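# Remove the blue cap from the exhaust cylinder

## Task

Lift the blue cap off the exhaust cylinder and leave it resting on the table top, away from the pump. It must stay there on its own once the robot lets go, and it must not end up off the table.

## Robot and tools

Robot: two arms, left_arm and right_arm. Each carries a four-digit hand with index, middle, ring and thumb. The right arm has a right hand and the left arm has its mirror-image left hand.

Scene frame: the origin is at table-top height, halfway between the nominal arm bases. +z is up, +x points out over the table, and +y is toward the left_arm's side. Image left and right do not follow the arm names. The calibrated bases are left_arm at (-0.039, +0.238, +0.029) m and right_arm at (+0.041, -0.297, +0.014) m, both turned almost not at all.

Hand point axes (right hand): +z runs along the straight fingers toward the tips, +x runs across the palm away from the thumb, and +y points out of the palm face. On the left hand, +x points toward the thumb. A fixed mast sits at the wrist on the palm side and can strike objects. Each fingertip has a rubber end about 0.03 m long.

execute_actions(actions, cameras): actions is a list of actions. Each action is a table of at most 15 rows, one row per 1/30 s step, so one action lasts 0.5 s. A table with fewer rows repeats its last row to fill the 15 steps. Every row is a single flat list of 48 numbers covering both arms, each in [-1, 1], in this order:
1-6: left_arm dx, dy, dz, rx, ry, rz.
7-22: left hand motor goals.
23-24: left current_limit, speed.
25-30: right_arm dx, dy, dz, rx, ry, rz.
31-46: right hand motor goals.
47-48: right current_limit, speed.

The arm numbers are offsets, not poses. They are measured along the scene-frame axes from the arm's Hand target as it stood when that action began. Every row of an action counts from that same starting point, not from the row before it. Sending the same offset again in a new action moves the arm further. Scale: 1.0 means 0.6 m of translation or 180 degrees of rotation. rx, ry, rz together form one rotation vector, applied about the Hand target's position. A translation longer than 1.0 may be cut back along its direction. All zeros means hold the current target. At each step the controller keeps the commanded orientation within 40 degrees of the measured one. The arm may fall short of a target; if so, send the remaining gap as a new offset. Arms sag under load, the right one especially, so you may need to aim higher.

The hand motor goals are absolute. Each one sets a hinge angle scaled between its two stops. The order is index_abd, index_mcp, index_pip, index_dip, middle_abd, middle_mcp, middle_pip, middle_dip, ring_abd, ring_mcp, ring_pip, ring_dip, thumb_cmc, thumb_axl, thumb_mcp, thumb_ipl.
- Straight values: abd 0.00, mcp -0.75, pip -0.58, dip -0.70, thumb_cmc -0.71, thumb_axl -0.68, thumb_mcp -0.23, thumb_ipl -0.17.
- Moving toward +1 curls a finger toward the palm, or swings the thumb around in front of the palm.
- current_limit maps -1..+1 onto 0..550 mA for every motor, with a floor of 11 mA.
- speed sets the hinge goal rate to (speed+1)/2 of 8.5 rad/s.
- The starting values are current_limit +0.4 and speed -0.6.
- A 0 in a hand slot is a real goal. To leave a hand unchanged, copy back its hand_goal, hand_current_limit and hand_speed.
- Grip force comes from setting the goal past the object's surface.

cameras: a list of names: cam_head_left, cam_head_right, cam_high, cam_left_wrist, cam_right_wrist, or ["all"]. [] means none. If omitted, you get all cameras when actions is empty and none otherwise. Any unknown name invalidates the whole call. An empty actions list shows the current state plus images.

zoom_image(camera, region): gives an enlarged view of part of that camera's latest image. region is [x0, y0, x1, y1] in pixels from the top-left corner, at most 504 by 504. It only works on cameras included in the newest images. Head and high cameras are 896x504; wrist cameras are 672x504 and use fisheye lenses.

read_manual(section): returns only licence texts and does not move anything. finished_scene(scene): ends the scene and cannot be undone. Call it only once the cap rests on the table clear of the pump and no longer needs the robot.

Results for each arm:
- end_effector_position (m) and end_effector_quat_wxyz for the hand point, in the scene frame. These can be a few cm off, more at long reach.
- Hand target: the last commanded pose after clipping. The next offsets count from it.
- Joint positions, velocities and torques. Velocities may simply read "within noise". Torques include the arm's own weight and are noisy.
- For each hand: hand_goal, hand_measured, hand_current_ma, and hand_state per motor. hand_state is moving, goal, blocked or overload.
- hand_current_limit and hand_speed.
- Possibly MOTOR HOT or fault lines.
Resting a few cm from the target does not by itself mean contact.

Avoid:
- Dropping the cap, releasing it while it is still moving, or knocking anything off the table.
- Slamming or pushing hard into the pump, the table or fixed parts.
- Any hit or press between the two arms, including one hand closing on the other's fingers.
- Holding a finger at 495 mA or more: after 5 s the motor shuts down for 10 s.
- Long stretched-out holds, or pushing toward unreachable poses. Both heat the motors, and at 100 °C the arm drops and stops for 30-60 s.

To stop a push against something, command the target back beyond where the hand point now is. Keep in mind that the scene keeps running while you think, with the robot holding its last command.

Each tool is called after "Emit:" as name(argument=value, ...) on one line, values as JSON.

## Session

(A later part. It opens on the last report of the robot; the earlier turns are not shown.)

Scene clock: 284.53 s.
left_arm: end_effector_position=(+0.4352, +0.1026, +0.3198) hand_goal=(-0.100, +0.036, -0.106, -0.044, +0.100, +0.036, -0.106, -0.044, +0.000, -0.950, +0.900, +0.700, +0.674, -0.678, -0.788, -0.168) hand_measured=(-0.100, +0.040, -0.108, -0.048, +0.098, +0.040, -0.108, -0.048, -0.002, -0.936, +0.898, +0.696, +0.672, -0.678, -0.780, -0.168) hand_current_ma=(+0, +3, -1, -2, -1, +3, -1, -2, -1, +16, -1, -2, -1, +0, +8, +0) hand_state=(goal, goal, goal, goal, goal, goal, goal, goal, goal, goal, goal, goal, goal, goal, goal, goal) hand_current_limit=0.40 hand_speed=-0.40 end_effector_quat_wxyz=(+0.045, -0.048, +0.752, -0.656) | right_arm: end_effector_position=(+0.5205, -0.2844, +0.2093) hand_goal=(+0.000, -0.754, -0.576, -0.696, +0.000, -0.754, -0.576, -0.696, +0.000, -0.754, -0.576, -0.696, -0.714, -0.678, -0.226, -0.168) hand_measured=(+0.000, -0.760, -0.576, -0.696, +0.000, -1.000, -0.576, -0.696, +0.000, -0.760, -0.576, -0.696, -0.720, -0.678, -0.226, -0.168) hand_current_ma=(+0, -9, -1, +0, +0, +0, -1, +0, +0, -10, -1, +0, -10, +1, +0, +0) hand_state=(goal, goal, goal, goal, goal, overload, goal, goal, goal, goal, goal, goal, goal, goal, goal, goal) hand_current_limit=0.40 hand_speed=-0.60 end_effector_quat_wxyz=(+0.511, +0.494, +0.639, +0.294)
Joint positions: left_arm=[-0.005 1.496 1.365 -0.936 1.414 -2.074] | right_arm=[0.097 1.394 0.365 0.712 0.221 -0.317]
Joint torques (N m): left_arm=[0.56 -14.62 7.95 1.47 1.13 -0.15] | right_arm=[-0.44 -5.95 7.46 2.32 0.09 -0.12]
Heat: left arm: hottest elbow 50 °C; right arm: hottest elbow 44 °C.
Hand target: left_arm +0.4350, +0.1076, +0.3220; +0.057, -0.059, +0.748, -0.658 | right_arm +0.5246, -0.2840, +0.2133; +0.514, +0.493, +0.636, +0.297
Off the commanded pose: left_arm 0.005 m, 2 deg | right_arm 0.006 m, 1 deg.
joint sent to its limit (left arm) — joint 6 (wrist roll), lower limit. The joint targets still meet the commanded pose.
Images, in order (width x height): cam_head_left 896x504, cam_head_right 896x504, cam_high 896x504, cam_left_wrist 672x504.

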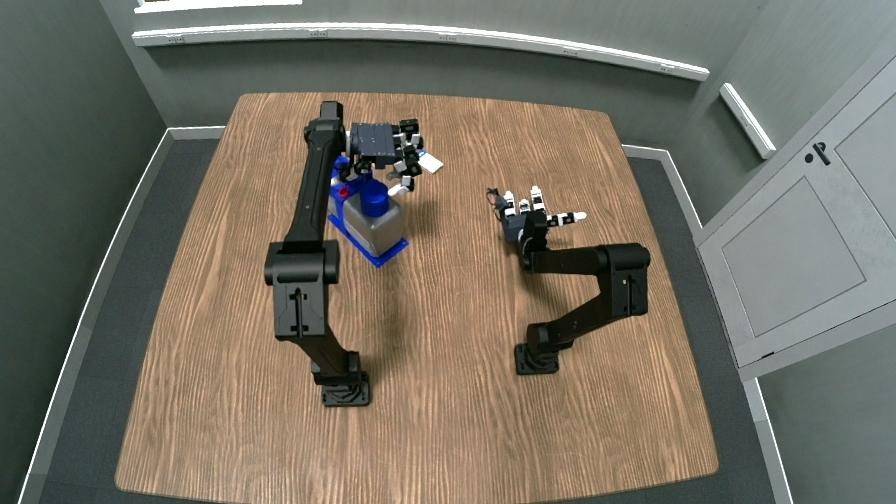

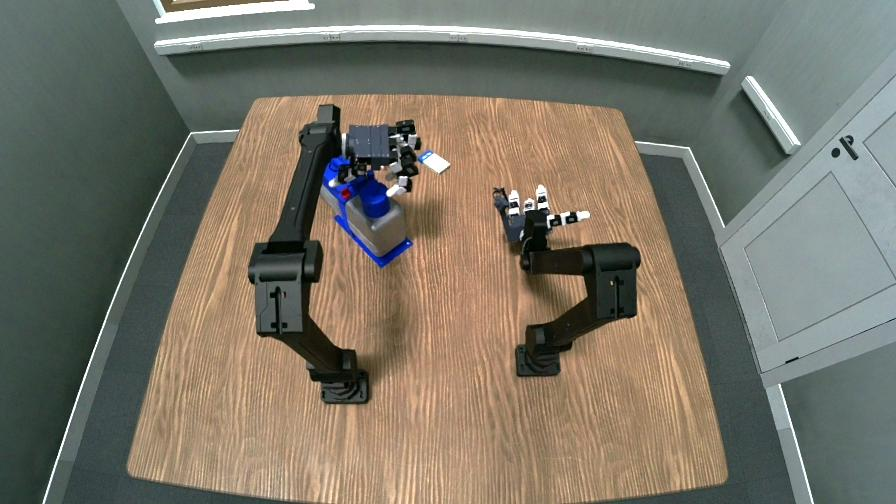

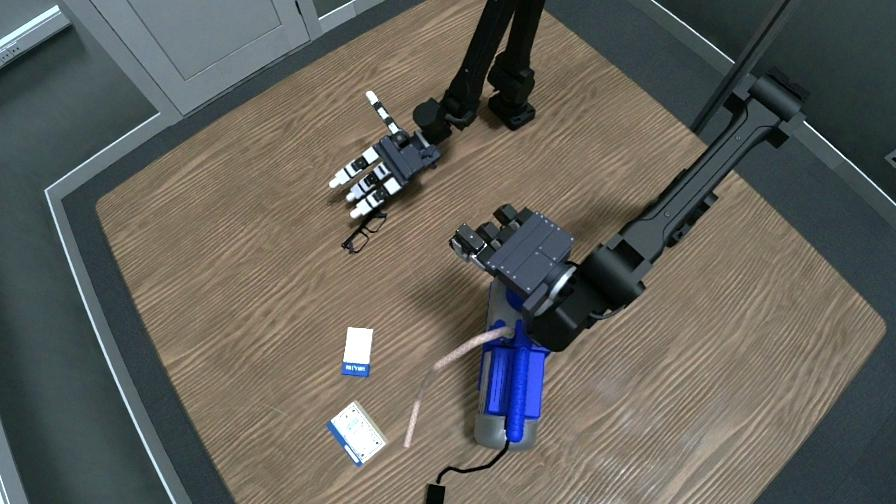

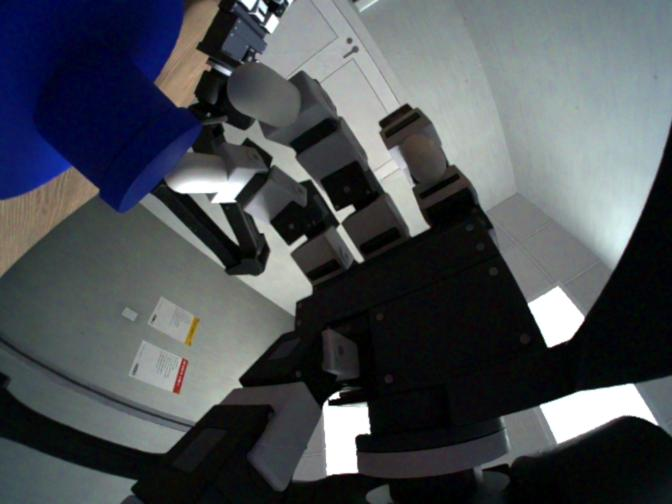

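Emit:
execute_actions(actions=[[[0.001,0.029,-0.008,0.0,0.0,0,-0.1,0.037,-0.105,-0.043,0.1,0.037,-0.105,-0.043,0,-0.95,0.9,0.7,0.674,-0.678,-0.787,-0.168,0.4,-0.4,0,0,0,0,0,0,0,-0.754,-0.576,-0.696,0,-0.754,-0.576,-0.696,0,-0.754,-0.576,-0.696,-0.714,-0.678,-0.226,-0.168,0.4,-0.6]]], cameras=["cam_head_left","cam_head_right","cam_left_wrist"])

Emit:
zoom_image(camera="cam_head_left", region=[335, 140, 415, 220])

Emit:
zoom_image(camera="cam_head_right", region=[335, 140, 415, 220])

Scene clock: 320.03 s.
left_arm: end_effector_position=(+0.4362, +0.1208, +0.3200) hand_goal=(-0.100, +0.036, -0.106, -0.044, +0.100, +0.036, -0.106, -0.044, +0.000, -0.950, +0.900, +0.700, +0.674, -0.678, -0.788, -0.168) hand_measured=(-0.100, +0.040, -0.108, -0.048, +0.098, +0.040, -0.108, -0.048, -0.002, -0.936, +0.898, +0.696, +0.672, -0.678, -0.780, -0.168) hand_current_ma=(+0, +3, -1, -2, -1, +3, -1, -2, -1, +16, -1, -2, -1, +0, +8, +0) hand_state=(goal, goal, goal, goal, goal, goal, goal, goal, goal, goal, goal, goal, goal, goal, goal, goal) hand_current_limit=0.40 hand_speed=-0.40 end_effector_quat_wxyz=(+0.056, -0.057, +0.748, -0.658) | right_arm: end_effector_position=(+0.5205, -0.2844, +0.2093) hand_goal=(+0.000, -0.754, -0.576, -0.696, +0.000, -0.754, -0.576, -0.696, +0.000, -0.754, -0.576, -0.696, -0.714, -0.678, -0.226, -0.168) hand_measured=(+0.000, -0.760, -0.576, -0.696, +0.000, -1.000, -0.576, -0.696, +0.000, -0.760, -0.576, -0.696, -0.720, -0.678, -0.226, -0.168) hand_current_ma=(+0, -9, -1, +0, +0, +0, -1, +0, +0, -10, -1, +0, -10, +1, +0, +0) hand_state=(goal, goal, goal, goal, goal, overload, goal, goal, goal, goal, goal, goal, goal, goal, goal, goal) hand_current_limit=0.40 hand_speed=-0.60 end_effector_quat_wxyz=(+0.511, +0.494, +0.639, +0.294)
Joint positions: left_arm=[0.035 1.496 1.365 -0.974 1.428 -2.031] | right_arm=[0.097 1.394 0.365 0.712 0.221 -0.317]
Joint torques (N m): left_arm=[0.26 -13.74 8.01 0.49 1.16 0.08] | right_arm=[-0.85 -6.65 7.6 2.15 0.14 -0.12]
Heat: left arm: hottest elbow 50 °C; right arm: hottest elbow 44 °C.
Hand target: left_arm +0.4356, +0.1248, +0.3173; +0.056, -0.059, +0.748, -0.658 | right_arm +0.5246, -0.2840, +0.2133; +0.514, +0.493, +0.636, +0.297
Off the commanded pose: left_arm 0.005 m, 0 deg | right_arm 0.006 m, 1 deg.
Images, in order (width x height): cam_head_left 896x504, cam_head_right 896x504, cam_left_wrist 672x504.

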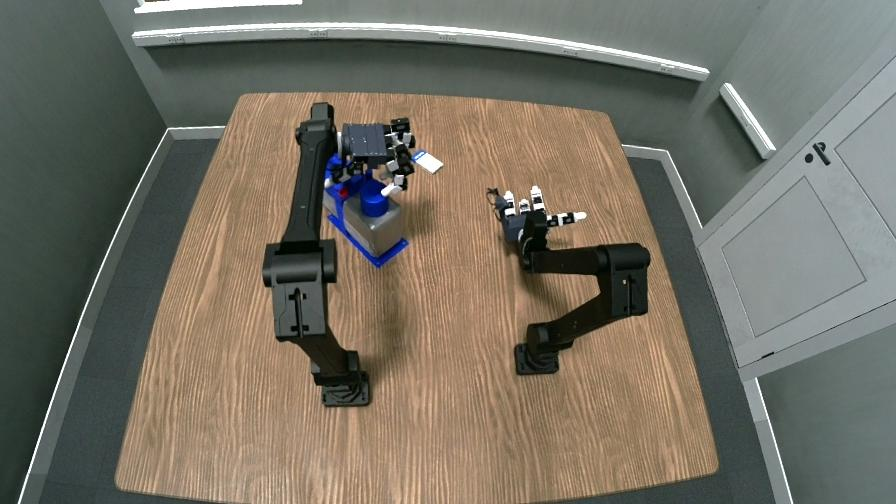

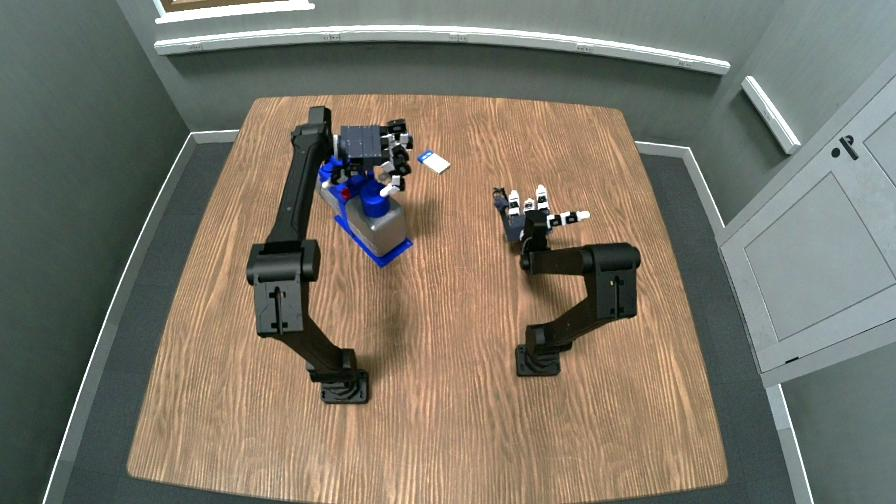

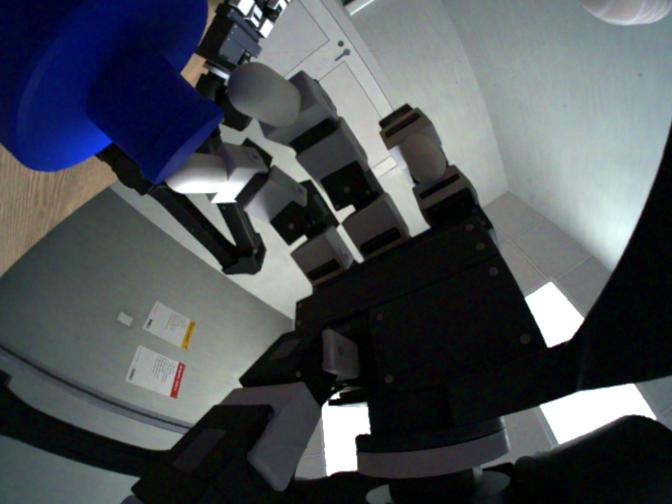

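Scaled by 6.300 from the camera's 896x504 image, which has a finer 1280x720 frame.

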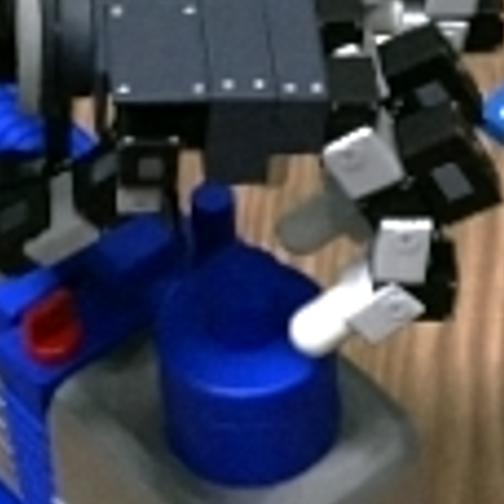

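Scaled by 6.300 from the camera's 896x504 image, which has a finer 1280x720 frame.

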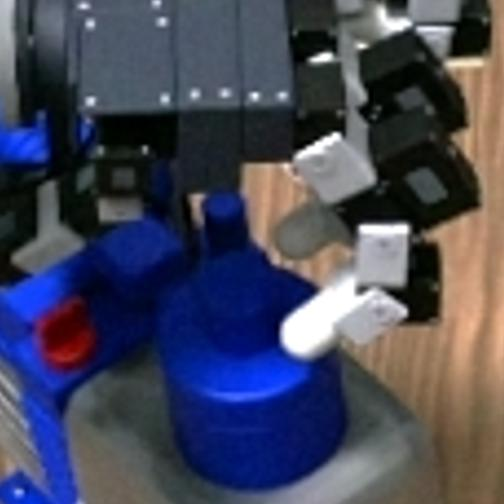

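Emit:
execute_actions(actions=[[[0.0,0.0,-0.028,0.0,0.0,0,-0.1,0.037,-0.105,-0.043,0.1,0.037,-0.105,-0.043,0,-0.95,0.9,0.7,0.674,-0.678,-0.787,-0.168,0.4,-0.4,0,0,0,0,0,0,0,-0.754,-0.576,-0.696,0,-0.754,-0.576,-0.696,0,-0.754,-0.576,-0.696,-0.714,-0.678,-0.226,-0.168,0.4,-0.6]]], cameras=["cam_left_wrist"])

Scene clock: 340.97 s.
left_arm: end_effector_position=(+0.4313, +0.1204, +0.3084) hand_goal=(-0.100, +0.036, -0.106, -0.044, +0.100, +0.036, -0.106, -0.044, +0.000, -0.950, +0.900, +0.700, +0.674, -0.678, -0.788, -0.168) hand_measured=(-0.100, +0.040, -0.108, -0.048, +0.098, +0.040, -0.108, -0.048, -0.002, -0.936, +0.898, +0.696, +0.672, -0.678, -0.780, -0.168) hand_current_ma=(+0, +3, -1, -2, -1, +3, -1, -2, -1, +16, -1, -2, -1, +0, +8, +0) hand_state=(goal, goal, goal, goal, goal, goal, goal, goal, goal, goal, goal, goal, goal, goal, goal, goal) hand_current_limit=0.40 hand_speed=-0.40 end_effector_quat_wxyz=(+0.051, -0.059, +0.749, -0.658) | right_arm: end_effector_position=(+0.5205, -0.2844, +0.2093) hand_goal=(+0.000, -0.754, -0.576, -0.696, +0.000, -0.754, -0.576, -0.696, +0.000, -0.754, -0.576, -0.696, -0.714, -0.678, -0.226, -0.168) hand_measured=(+0.000, -0.760, -0.576, -0.696, +0.000, -1.000, -0.576, -0.696, +0.000, -0.760, -0.576, -0.696, -0.720, -0.678, -0.226, -0.168) hand_current_ma=(+0, -9, -1, +0, +0, +0, -1, +0, +0, -10, -1, +0, -10, +1, +0, +0) hand_state=(goal, goal, goal, goal, goal, overload, goal, goal, goal, goal, goal, goal, goal, goal, goal, goal) hand_current_limit=0.40 hand_speed=-0.60 end_effector_quat_wxyz=(+0.511, +0.494, +0.639, +0.294)
Joint positions: left_arm=[0.035 1.496 1.337 -0.974 1.429 -2.013] | right_arm=[0.097 1.394 0.365 0.712 0.221 -0.317]
Joint torques (N m): left_arm=[0.32 -12.81 7.77 1.39 1.14 0.15] | right_arm=[-0.44 -6.42 7.51 2.21 0.16 -0.14]
Heat: left arm: hottest elbow 50 °C; right arm: hottest elbow 44 °C.
Hand target: left_arm +0.4357, +0.1249, +0.3005; +0.057, -0.059, +0.748, -0.658 | right_arm +0.5246, -0.2840, +0.2133; +0.514, +0.493, +0.636, +0.297
Off the commanded pose: left_arm 0.010 m, 1 deg | right_arm 0.006 m, 1 deg.
Images, in order (width x height): cam_left_wrist 672x504.

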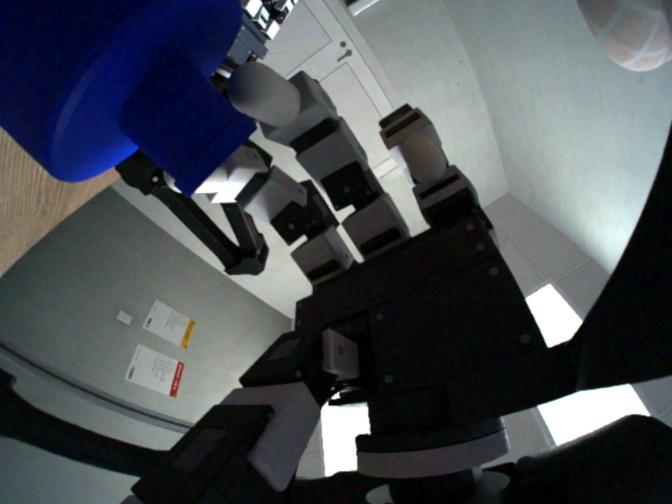

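Emit:
execute_actions(actions=[[[0.016,0.0,-0.003,0.0,0.0,0,-0.1,0.037,-0.105,-0.043,0.1,0.037,-0.105,-0.043,0,-0.95,0.9,0.7,0.674,-0.678,-0.787,-0.168,0.4,-0.4,0,0,0,0,0,0,0,-0.754,-0.576,-0.696,0,-0.754,-0.576,-0.696,0,-0.754,-0.576,-0.696,-0.714,-0.678,-0.226,-0.168,0.4,-0.6]]], cameras=["cam_head_left","cam_head_right","cam_left_wrist"])

Emit:
zoom_image(camera="cam_head_left", region=[335, 140, 415, 220])

Emit:
zoom_image(camera="cam_head_right", region=[335, 140, 415, 220])

Emit:
zoom_image(camera="cam_left_wrist", region=[80, 20, 320, 220])

Scene clock: 354.17 s.
left_arm: end_effector_position=(+0.4347, +0.1207, +0.3050) hand_goal=(-0.100, +0.036, -0.106, -0.044, +0.100, +0.036, -0.106, -0.044, +0.000, -0.950, +0.900, +0.700, +0.674, -0.678, -0.788, -0.168) hand_measured=(-0.100, +0.040, -0.108, -0.048, +0.098, +0.040, -0.108, -0.048, -0.002, -0.936, +0.898, +0.696, +0.672, -0.678, -0.780, -0.168) hand_current_ma=(+0, +3, -1, -2, -1, +3, -1, -2, -1, +16, -1, -2, -1, +0, +8, +0) hand_state=(goal, goal, goal, goal, goal, goal, goal, goal, goal, goal, goal, goal, goal, goal, goal, goal) hand_current_limit=0.40 hand_speed=-0.40 end_effector_quat_wxyz=(+0.053, -0.058, +0.749, -0.658) | right_arm: end_effector_position=(+0.5205, -0.2844, +0.2093) hand_goal=(+0.000, -0.754, -0.576, -0.696, +0.000, -0.754, -0.576, -0.696, +0.000, -0.754, -0.576, -0.696, -0.714, -0.678, -0.226, -0.168) hand_measured=(+0.000, -0.760, -0.576, -0.696, +0.000, -1.000, -0.576, -0.696, +0.000, -0.760, -0.576, -0.696, -0.720, -0.678, -0.226, -0.168) hand_current_ma=(+0, -9, -1, +0, +0, +0, -1, +0, +0, -10, -1, +0, -10, +1, +0, +0) hand_state=(goal, goal, goal, goal, goal, overload, goal, goal, goal, goal, goal, goal, goal, goal, goal, goal) hand_current_limit=0.40 hand_speed=-0.60 end_effector_quat_wxyz=(+0.511, +0.494, +0.639, +0.294)
Joint positions: left_arm=[0.035 1.505 1.337 -0.962 1.429 -2.012] | right_arm=[0.097 1.394 0.365 0.712 0.221 -0.317]
Joint torques (N m): left_arm=[0.09 -11.69 9.2 1.31 1.11 0.01] | right_arm=[0.62 -6.48 7.49 2.3 0.16 -0.07]
Heat: left arm: hottest elbow 50 °C; right arm: hottest elbow 44 °C.
Hand target: left_arm +0.4452, +0.1249, +0.2987; +0.057, -0.059, +0.748, -0.658 | right_arm +0.5246, -0.2840, +0.2133; +0.514, +0.493, +0.636, +0.297
Off the commanded pose: left_arm 0.013 m, 0 deg | right_arm 0.006 m, 1 deg.
Images, in order (width x height): cam_head_left 896x504, cam_head_right 896x504, cam_left_wrist 672x504.

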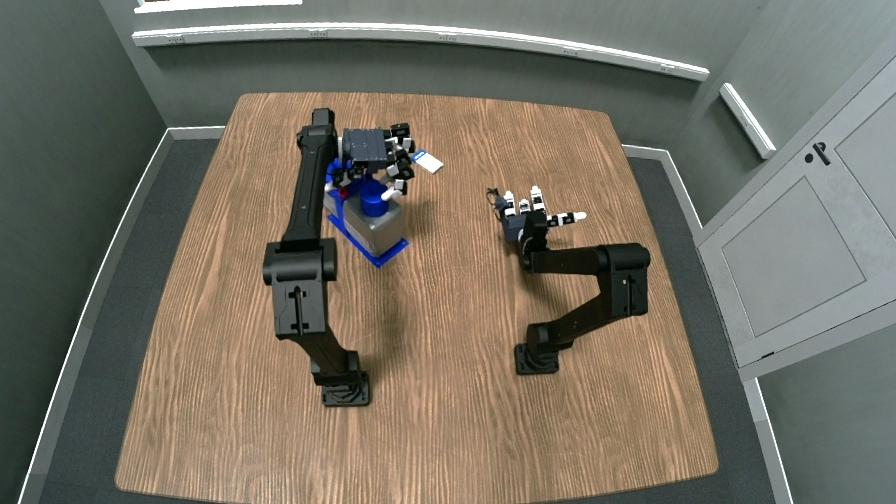

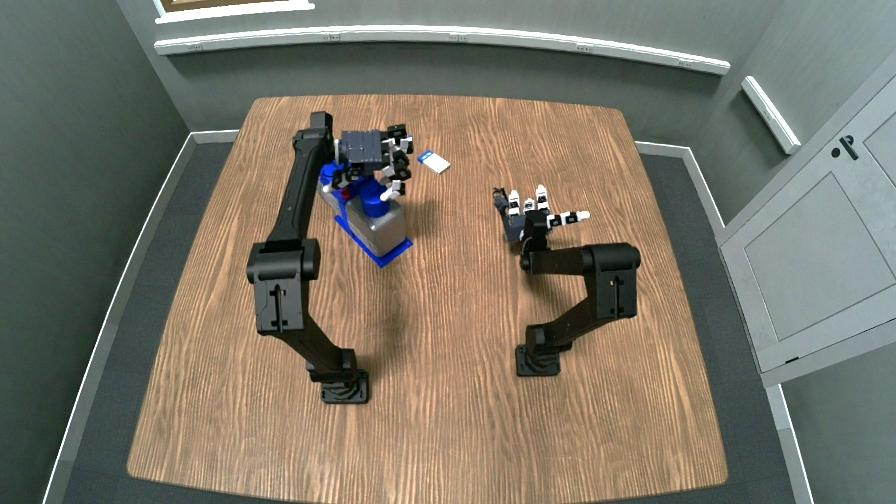

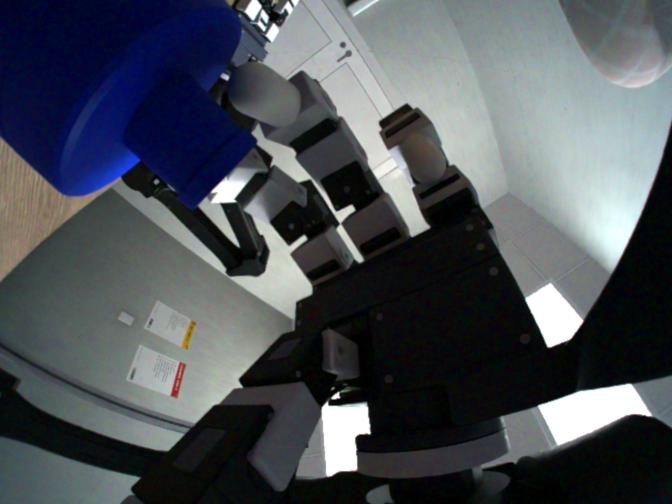

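Scaled by 6.300 from the camera's 896x504 image, which has a finer 1280x720 frame.

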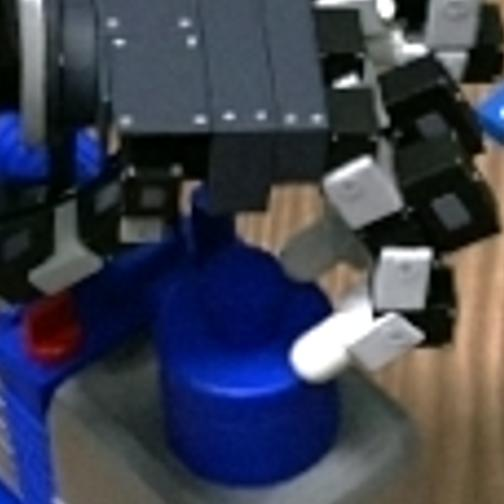

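Scaled by 6.300 from the camera's 896x504 image, which has a finer 1280x720 frame.

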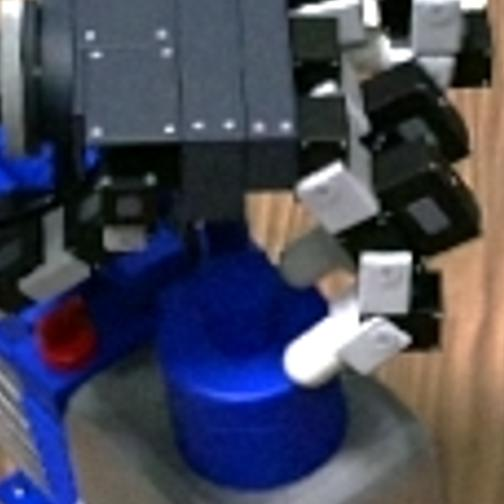

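Scaled by 2.100 from the camera's 672x504 image, which has a finer 960x720 frame.

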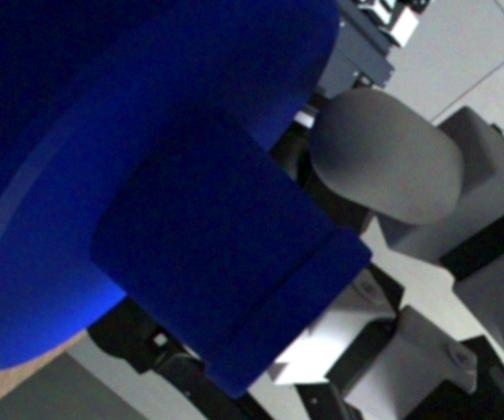

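Emit:
execute_actions(actions=[[[0.003,0.0,-0.016,0.0,0.0,0,-0.1,0.037,-0.105,-0.043,0.1,0.037,-0.105,-0.043,0,-0.95,0.9,0.7,0.674,-0.678,-0.787,-0.168,0.4,-0.4,0,0,0,0,0,0,0,-0.754,-0.576,-0.696,0,-0.754,-0.576,-0.696,0,-0.754,-0.576,-0.696,-0.714,-0.678,-0.226,-0.168,0.4,-0.6]]], cameras=[])

Scene clock: 374.50 s.
left_arm: end_effector_position=(+0.4404, +0.1213, +0.3014) hand_goal=(-0.100, +0.036, -0.106, -0.044, +0.100, +0.036, -0.106, -0.044, +0.000, -0.950, +0.900, +0.700, +0.674, -0.678, -0.788, -0.168) hand_measured=(-0.100, +0.040, -0.108, -0.048, +0.098, +0.040, -0.108, -0.048, -0.002, -0.936, +0.898, +0.696, +0.672, -0.678, -0.780, -0.168) hand_current_ma=(+0, +3, -1, -2, -1, +3, -1, -2, -1, +16, -1, -2, -1, +0, +8, +0) hand_state=(goal, goal, goal, goal, goal, goal, goal, goal, goal, goal, goal, goal, goal, goal, goal, goal) hand_current_limit=0.40 hand_speed=-0.40 end_effector_quat_wxyz=(+0.059, -0.053, +0.749, -0.658) | right_arm: end_effector_position=(+0.5205, -0.2844, +0.2093) hand_goal=(+0.000, -0.754, -0.576, -0.696, +0.000, -0.754, -0.576, -0.696, +0.000, -0.754, -0.576, -0.696, -0.714, -0.678, -0.226, -0.168) hand_measured=(+0.000, -0.760, -0.576, -0.696, +0.000, -1.000, -0.576, -0.696, +0.000, -0.760, -0.576, -0.696, -0.720, -0.678, -0.226, -0.168) hand_current_ma=(+0, -9, -1, +0, +0, +0, -1, +0, +0, -10, -1, +0, -10, +1, +0, +0) hand_state=(goal, goal, goal, goal, goal, overload, goal, goal, goal, goal, goal, goal, goal, goal, goal, goal) hand_current_limit=0.40 hand_speed=-0.60 end_effector_quat_wxyz=(+0.511, +0.494, +0.639, +0.294)
Joint positions: left_arm=[0.035 1.514 1.337 -0.937 1.429 -2.012] | right_arm=[0.097 1.394 0.365 0.712 0.221 -0.317]
Joint torques (N m): left_arm=[-0.03 -11.93 8.13 1.47 1.1 0.01] | right_arm=[-0.67 -6.01 7.38 2.21 0.12 -0.12]
Heat: left arm: hottest elbow 51 °C; right arm: hottest elbow 44 °C.
Hand target: left_arm +0.4470, +0.1249, +0.2891; +0.057, -0.059, +0.748, -0.658 | right_arm +0.5246, -0.2840, +0.2133; +0.514, +0.493, +0.636, +0.297
Off the commanded pose: left_arm 0.014 m, 1 deg | right_arm 0.006 m, 1 deg.
No camera images: "cameras" was empty.

Emit:
execute_actions(actions=[[[-0.008,0.022,0.0,0.0,0.0,0,-0.11,0.037,-0.105,-0.043,0.11,0.037,-0.105,-0.043,0,-0.95,0.9,0.7,0.674,-0.678,-0.787,-0.168,0.4,-0.4,0,0,0,0,0,0,0,-0.754,-0.576,-0.696,0,-0.754,-0.576,-0.696,0,-0.754,-0.576,-0.696,-0.714,-0.678,-0.226,-0.168,0.4,-0.6]]], cameras=["cam_head_left","cam_head_right","cam_left_wrist"])

Emit:
zoom_image(camera="cam_head_left", region=[335, 140, 415, 220])

Emit:
zoom_image(camera="cam_left_wrist", region=[80, 20, 320, 220])

Scene clock: 384.70 s.
left_arm: end_effector_position=(+0.4319, +0.1303, +0.2983) hand_goal=(-0.110, +0.036, -0.106, -0.044, +0.110, +0.036, -0.106, -0.044, +0.000, -0.950, +0.900, +0.700, +0.674, -0.678, -0.788, -0.168) hand_measured=(-0.106, +0.040, -0.108, -0.048, +0.116, +0.038, -0.104, -0.038, -0.002, -0.936, +0.898, +0.696, +0.672, -0.678, -0.780, -0.168) hand_current_ma=(+2, +3, -1, -2, +4, +0, +1, +3, -1, +16, -1, -2, -1, +0, +8, +0) hand_state=(goal, goal, goal, goal, goal, goal, goal, goal, goal, goal, goal, goal, goal, goal, goal, goal) hand_current_limit=0.40 hand_speed=-0.40 end_effector_quat_wxyz=(+0.062, -0.050, +0.746, -0.661) | right_arm: end_effector_position=(+0.5205, -0.2844, +0.2093) hand_goal=(+0.000, -0.754, -0.576, -0.696, +0.000, -0.754, -0.576, -0.696, +0.000, -0.754, -0.576, -0.696, -0.714, -0.678, -0.226, -0.168) hand_measured=(+0.000, -0.760, -0.576, -0.696, +0.000, -1.000, -0.576, -0.696, +0.000, -0.760, -0.576, -0.696, -0.720, -0.678, -0.226, -0.168) hand_current_ma=(+0, -9, -1, +0, +0, +0, -1, +0, +0, -10, -1, +0, -10, +1, +0, +0) hand_state=(goal, goal, goal, goal, goal, overload, goal, goal, goal, goal, goal, goal, goal, goal, goal, goal) hand_current_limit=0.40 hand_speed=-0.60 end_effector_quat_wxyz=(+0.511, +0.494, +0.639, +0.294)
Joint positions: left_arm=[0.058 1.515 1.337 -1.063 1.444 -1.875] | right_arm=[0.097 1.394 0.365 0.712 0.221 -0.317]
Joint torques (N m): left_arm=[0.62 -10.99 9.62 0.34 0.91 0.08] | right_arm=[-1.03 -6.59 7.51 2.1 0.16 -0.11]
Heat: left arm: hottest elbow 51 °C; right arm: hottest elbow 44 °C.
Hand target: left_arm +0.4423, +0.1382, +0.2891; +0.057, -0.059, +0.748, -0.658 | right_arm +0.5246, -0.2840, +0.2133; +0.514, +0.493, +0.636, +0.297
Off the commanded pose: left_arm 0.016 m, 1 deg | right_arm 0.006 m, 1 deg.
Images, in order (width x height): cam_head_left 896x504, cam_head_right 896x504, cam_left_wrist 672x504.

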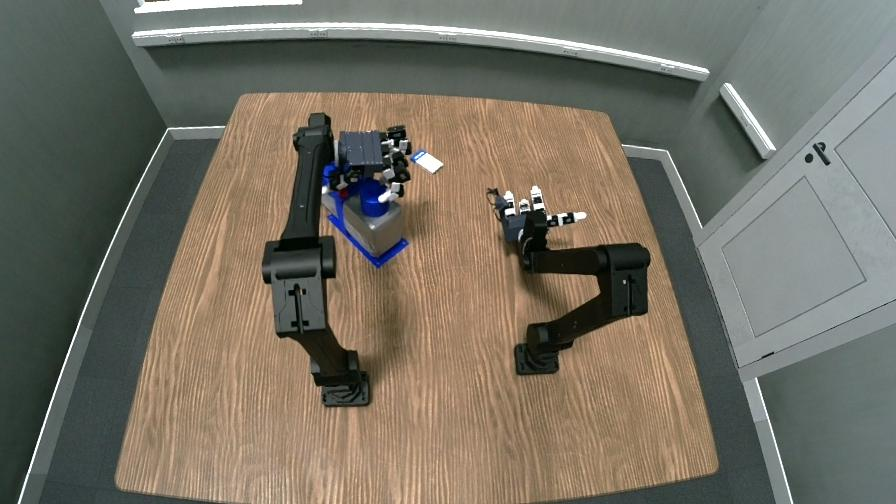

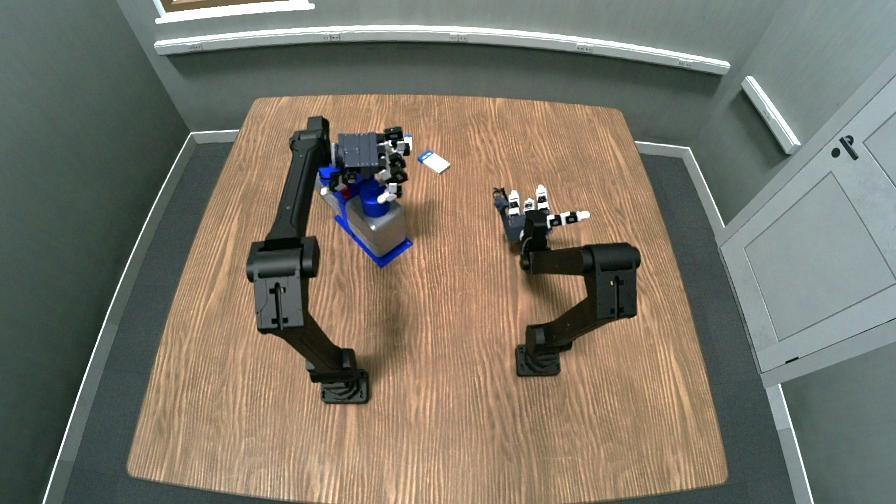

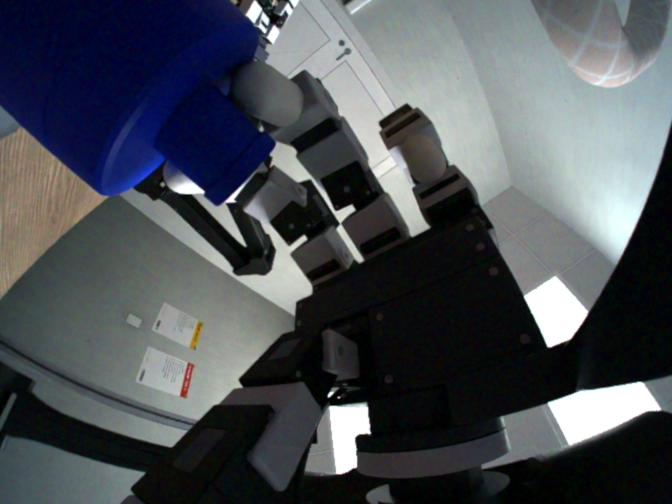

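Scaled by 6.300 from the camera's 896x504 image, which has a finer 1280x720 frame.

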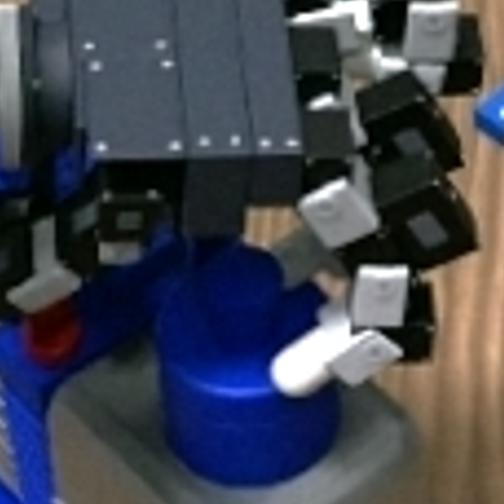

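Scaled by 2.100 from the camera's 672x504 image, which has a finer 960x720 frame.

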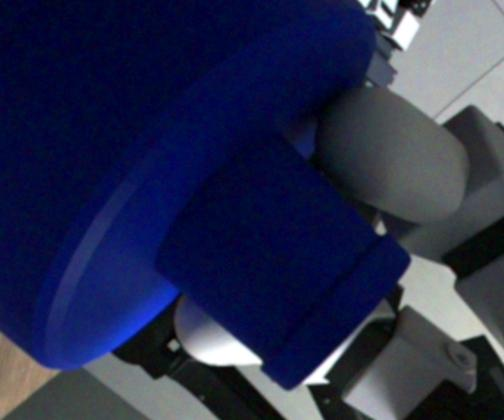

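Emit:
execute_actions(actions=[[[0.008,0.0,0.004,0.0,0.0,0,-0.11,0.037,-0.105,-0.043,0.11,0.037,-0.105,-0.043,0,-0.95,0.9,0.7,0.674,-0.678,-0.787,-0.168,0.4,-0.4,0,0,0,0,0,0,0,-0.754,-0.576,-0.696,0,-0.754,-0.576,-0.696,0,-0.754,-0.576,-0.696,-0.714,-0.678,-0.226,-0.168,0.4,-0.6]],[[0.0,0.024,0.0,0.0,0.0,0,-0.11,0.037,-0.105,-0.043,0.11,0.037,-0.105,-0.043,0,-0.95,0.9,0.7,0.674,-0.678,-0.787,-0.168,0.4,-0.4,0,0,0,0,0,0,0,-0.754,-0.576,-0.696,0,-0.754,-0.576,-0.696,0,-0.754,-0.576,-0.696,-0.714,-0.678,-0.226,-0.168,0.4,-0.6]]], cameras=["cam_head_left","cam_left_wrist"])

Emit:
zoom_image(camera="cam_head_left", region=[335, 140, 415, 220])

Emit:
zoom_image(camera="cam_left_wrist", region=[80, 20, 320, 220])

Scene clock: 408.83 s.
left_arm: end_effector_position=(+0.4308, +0.1371, +0.2989) hand_goal=(-0.110, +0.036, -0.106, -0.044, +0.110, +0.036, -0.106, -0.044, +0.000, -0.950, +0.900, +0.700, +0.674, -0.678, -0.788, -0.168) hand_measured=(-0.106, +0.040, -0.108, -0.048, +0.112, +0.012, -0.112, -0.034, -0.002, -0.936, +0.898, +0.696, +0.672, -0.678, -0.780, -0.168) hand_current_ma=(+2, +3, -1, -2, +1, -35, -4, +9, -1, +16, -1, -2, -1, +0, +8, +0) hand_state=(goal, goal, goal, goal, goal, blocked, goal, goal, goal, goal, goal, goal, goal, goal, goal, goal) hand_current_limit=0.40 hand_speed=-0.40 end_effector_quat_wxyz=(+0.055, -0.053, +0.744, -0.664) | right_arm: end_effector_position=(+0.5205, -0.2844, +0.2093) hand_goal=(+0.000, -0.754, -0.576, -0.696, +0.000, -0.754, -0.576, -0.696, +0.000, -0.754, -0.576, -0.696, -0.714, -0.678, -0.226, -0.168) hand_measured=(+0.000, -0.760, -0.576, -0.696, +0.000, -1.000, -0.576, -0.696, +0.000, -0.760, -0.576, -0.696, -0.720, -0.678, -0.226, -0.168) hand_current_ma=(+0, -9, -1, +0, +0, +0, -1, +0, +0, -10, -1, +0, -10, +1, +0, +0) hand_state=(goal, goal, goal, goal, goal, overload, goal, goal, goal, goal, goal, goal, goal, goal, goal, goal) hand_current_limit=0.40 hand_speed=-0.60 end_effector_quat_wxyz=(+0.511, +0.494, +0.639, +0.294)
Joint positions: left_arm=[0.074 1.551 1.383 -1.243 1.456 -1.719] | right_arm=[0.097 1.394 0.365 0.712 0.221 -0.317]
Joint torques (N m): left_arm=[1.61 -11.05 10.33 0.09 0.61 0.1] | right_arm=[-0.38 -7.12 7.65 2.11 0.16 -0.08]
Heat: left arm: hottest elbow 53 °C; right arm: hottest elbow 44 °C.
Hand target: left_arm +0.4470, +0.1525, +0.2914; +0.056, -0.059, +0.748, -0.658 | right_arm +0.5246, -0.2840, +0.2133; +0.514, +0.493, +0.636, +0.297
Off the commanded pose: left_arm 0.024 m, 1 deg | right_arm 0.006 m, 1 deg.
Images, in order (width x height): cam_head_left 896x504, cam_left_wrist 672x504.

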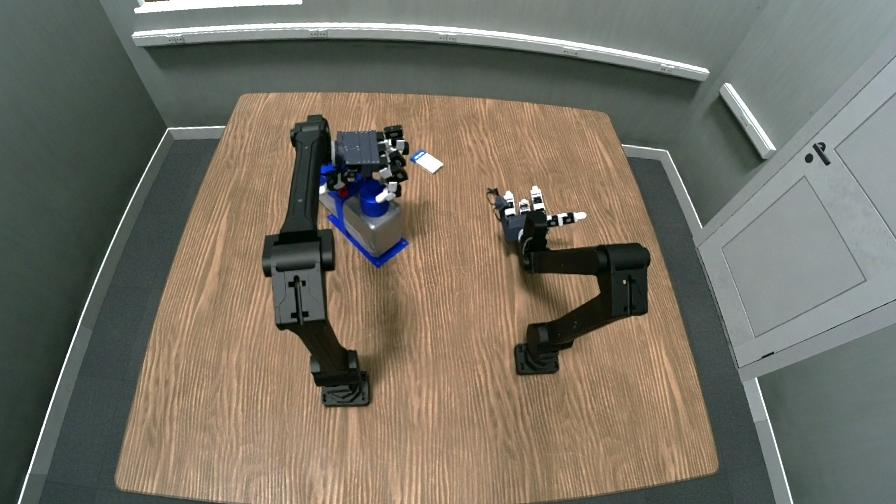

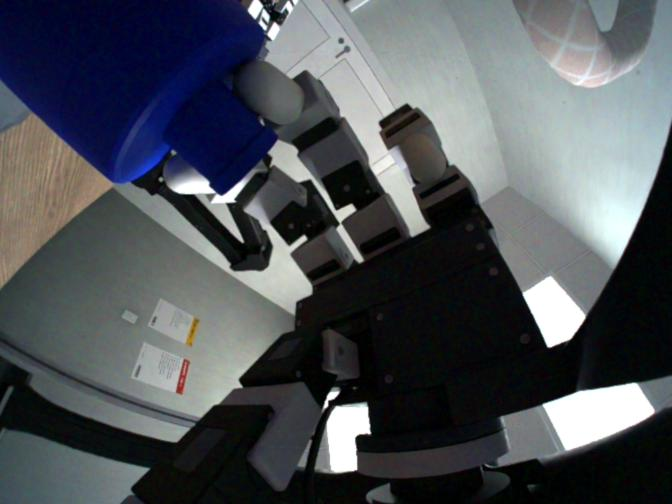

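Scaled by 6.300 from the camera's 896x504 image, which has a finer 1280x720 frame.

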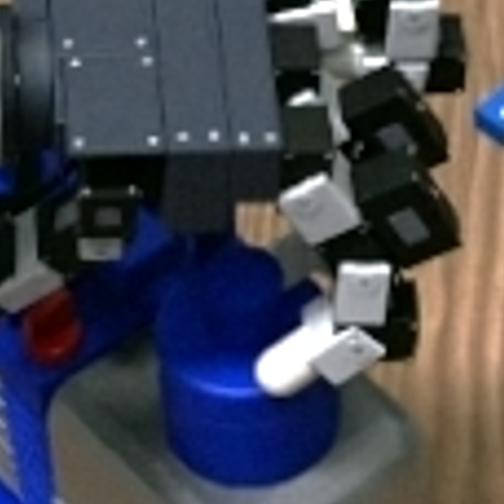

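Scaled by 2.100 from the camera's 672x504 image, which has a finer 960x720 frame.

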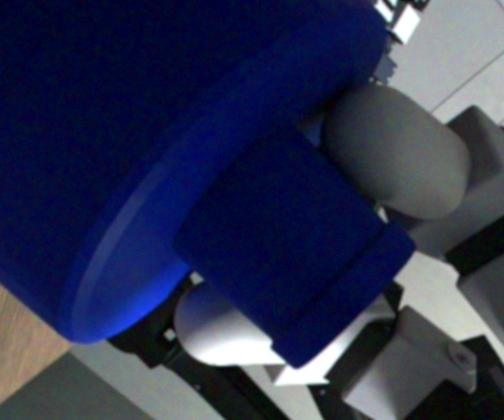

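Emit:
execute_actions(actions=[[[0.012,-0.045,0.02,0.0,0.0,0,-0.11,0.037,-0.105,-0.043,0.11,0.037,-0.105,-0.043,0,-0.95,0.9,0.7,0.674,-0.678,-0.787,-0.168,0.4,-0.4,0,0,0,0,0,0,0,-0.754,-0.576,-0.696,0,-0.754,-0.576,-0.696,0,-0.754,-0.576,-0.696,-0.714,-0.678,-0.226,-0.168,0.4,-0.6]]], cameras=[])

Scene clock: 418.90 s.
left_arm: end_effector_position=(+0.4451, +0.1310, +0.3002) hand_goal=(-0.110, +0.036, -0.106, -0.044, +0.110, +0.036, -0.106, -0.044, +0.000, -0.950, +0.900, +0.700, +0.674, -0.678, -0.788, -0.168) hand_measured=(-0.106, +0.040, -0.108, -0.048, +0.108, +0.044, -0.104, -0.040, -0.002, -0.936, +0.898, +0.696, +0.672, -0.678, -0.780, -0.168) hand_current_ma=(+1, +3, -1, -2, +0, +6, +1, +2, -1, +16, -1, -2, -1, +0, +8, +0) hand_state=(goal, goal, goal, goal, goal, goal, goal, goal, goal, goal, goal, goal, goal, goal, goal, goal) hand_current_limit=0.40 hand_speed=-0.40 end_effector_quat_wxyz=(+0.050, -0.059, +0.747, -0.660) | right_arm: end_effector_position=(+0.5205, -0.2844, +0.2093) hand_goal=(+0.000, -0.754, -0.576, -0.696, +0.000, -0.754, -0.576, -0.696, +0.000, -0.754, -0.576, -0.696, -0.714, -0.678, -0.226, -0.168) hand_measured=(+0.000, -0.760, -0.576, -0.696, +0.000, -1.000, -0.576, -0.696, +0.000, -0.760, -0.576, -0.696, -0.720, -0.678, -0.226, -0.168) hand_current_ma=(+0, -9, -1, +0, +0, +0, -1, +0, +0, -10, -1, +0, -10, +1, +0, +0) hand_state=(goal, goal, goal, goal, goal, overload, goal, goal, goal, goal, goal, goal, goal, goal, goal, goal) hand_current_limit=0.40 hand_speed=-0.60 end_effector_quat_wxyz=(+0.511, +0.494, +0.639, +0.294)
Joint positions: left_arm=[0.055 1.563 1.399 -1.11 1.441 -1.873] | right_arm=[0.097 1.394 0.365 0.712 0.221 -0.317]
Joint torques (N m): left_arm=[-1.73 -13.39 10.18 1.18 0.96 -0.18] | right_arm=[0.03 -5.95 7.06 2.21 0.12 -0.11]
Heat: left arm: hottest elbow 52 °C; right arm: hottest elbow 44 °C.
Hand target: left_arm +0.4542, +0.1256, +0.3035; +0.056, -0.059, +0.748, -0.658 | right_arm +0.5246, -0.2840, +0.2133; +0.514, +0.493, +0.636, +0.297
Off the commanded pose: left_arm 0.011 m, 1 deg | right_arm 0.006 m, 1 deg.
No camera images: "cameras" was empty.

Emit:
execute_actions(actions=[[[-0.016,0.0,0.0,0.0,0.0,0,-0.16,0.037,-0.105,-0.043,0.16,0.037,-0.105,-0.043,0,-0.95,0.9,0.7,0.674,-0.678,-0.787,-0.168,0.4,-0.4,0,0,0,0,0,0,0,-0.754,-0.576,-0.696,0,-0.754,-0.576,-0.696,0,-0.754,-0.576,-0.696,-0.714,-0.678,-0.226,-0.168,0.4,-0.6]],[[0.0,0.016,0.0,0.0,0.0,0,-0.16,0.037,-0.105,-0.043,0.16,0.037,-0.105,-0.043,0,-0.95,0.9,0.7,0.674,-0.678,-0.787,-0.168,0.4,-0.4,0,0,0,0,0,0,0,-0.754,-0.576,-0.696,0,-0.754,-0.576,-0.696,0,-0.754,-0.576,-0.696,-0.714,-0.678,-0.226,-0.168,0.4,-0.6]]], cameras=["cam_head_left","cam_left_wrist"])

Emit:
zoom_image(camera="cam_head_left", region=[335, 140, 415, 220])

Emit:
zoom_image(camera="cam_left_wrist", region=[80, 20, 320, 220])

Scene clock: 438.07 s.
left_arm: end_effector_position=(+0.4417, +0.1309, +0.3006) hand_goal=(-0.160, +0.036, -0.106, -0.044, +0.160, +0.036, -0.106, -0.044, +0.000, -0.950, +0.900, +0.700, +0.674, -0.678, -0.788, -0.168) hand_measured=(-0.156, +0.040, -0.108, -0.048, +0.156, +0.044, -0.104, -0.042, -0.002, -0.936, +0.898, +0.696, +0.672, -0.678, -0.780, -0.168) hand_current_ma=(+2, +3, -1, -2, -1, +6, +1, +1, -1, +16, -1, -2, -1, +0, +8, +0) hand_state=(goal, goal, goal, goal, goal, goal, goal, goal, goal, goal, goal, goal, goal, goal, goal, goal) hand_current_limit=0.40 hand_speed=-0.40 end_effector_quat_wxyz=(+0.050, -0.062, +0.748, -0.659) | right_arm: end_effector_position=(+0.5205, -0.2844, +0.2093) hand_goal=(+0.000, -0.754, -0.576, -0.696, +0.000, -0.754, -0.576, -0.696, +0.000, -0.754, -0.576, -0.696, -0.714, -0.678, -0.226, -0.168) hand_measured=(+0.000, -0.760, -0.576, -0.696, +0.000, -1.000, -0.576, -0.696, +0.000, -0.760, -0.576, -0.696, -0.720, -0.678, -0.226, -0.168) hand_current_ma=(+0, -9, -1, +0, +0, +0, -1, +0, +0, -10, -1, +0, -10, +1, +0, +0) hand_state=(goal, goal, goal, goal, goal, overload, goal, goal, goal, goal, goal, goal, goal, goal, goal, goal) hand_current_limit=0.40 hand_speed=-0.60 end_effector_quat_wxyz=(+0.511, +0.494, +0.639, +0.294)
Joint positions: left_arm=[0.055 1.549 1.383 -1.087 1.436 -1.899] | right_arm=[0.097 1.394 0.365 0.712 0.221 -0.317]
Joint torques (N m): left_arm=[0.21 -14.27 8.87 0.25 1.17 0.1] | right_arm=[-1.49 -6.36 7.62 2.32 0.14 -0.11]
Heat: left arm: hottest elbow 53 °C; right arm: hottest elbow 44 °C.
Hand target: left_arm +0.4446, +0.1352, +0.3034; +0.056, -0.059, +0.748, -0.658 | right_arm +0.5246, -0.2840, +0.2133; +0.514, +0.493, +0.636, +0.297
Off the commanded pose: left_arm 0.006 m, 1 deg | right_arm 0.006 m, 1 deg.
Images, in order (width x height): cam_head_left 896x504, cam_left_wrist 672x504.

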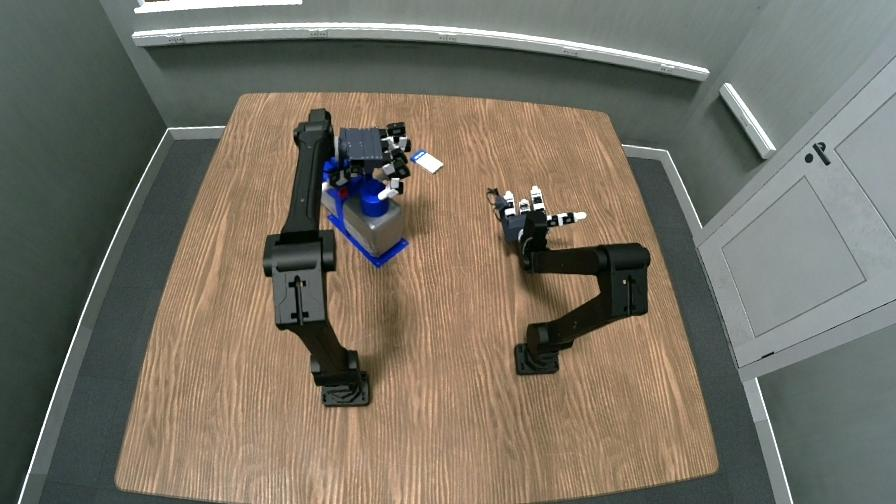

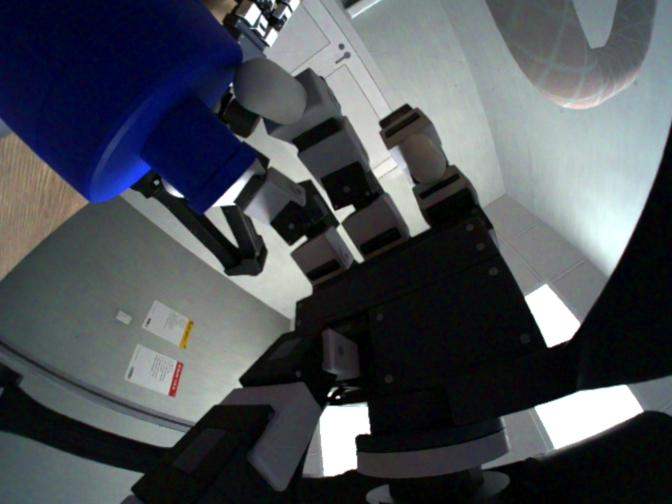

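Scaled by 6.300 from the camera's 896x504 image, which has a finer 1280x720 frame.

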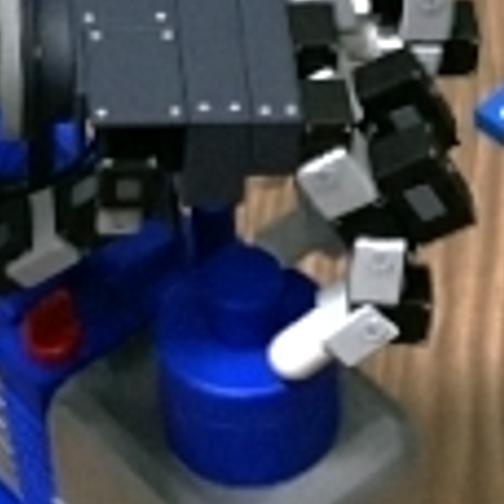

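Scaled by 2.100 from the camera's 672x504 image, which has a finer 960x720 frame.

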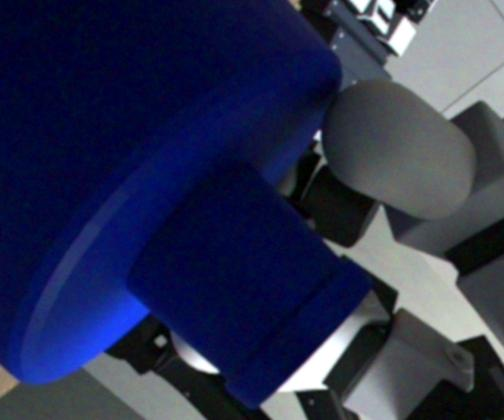

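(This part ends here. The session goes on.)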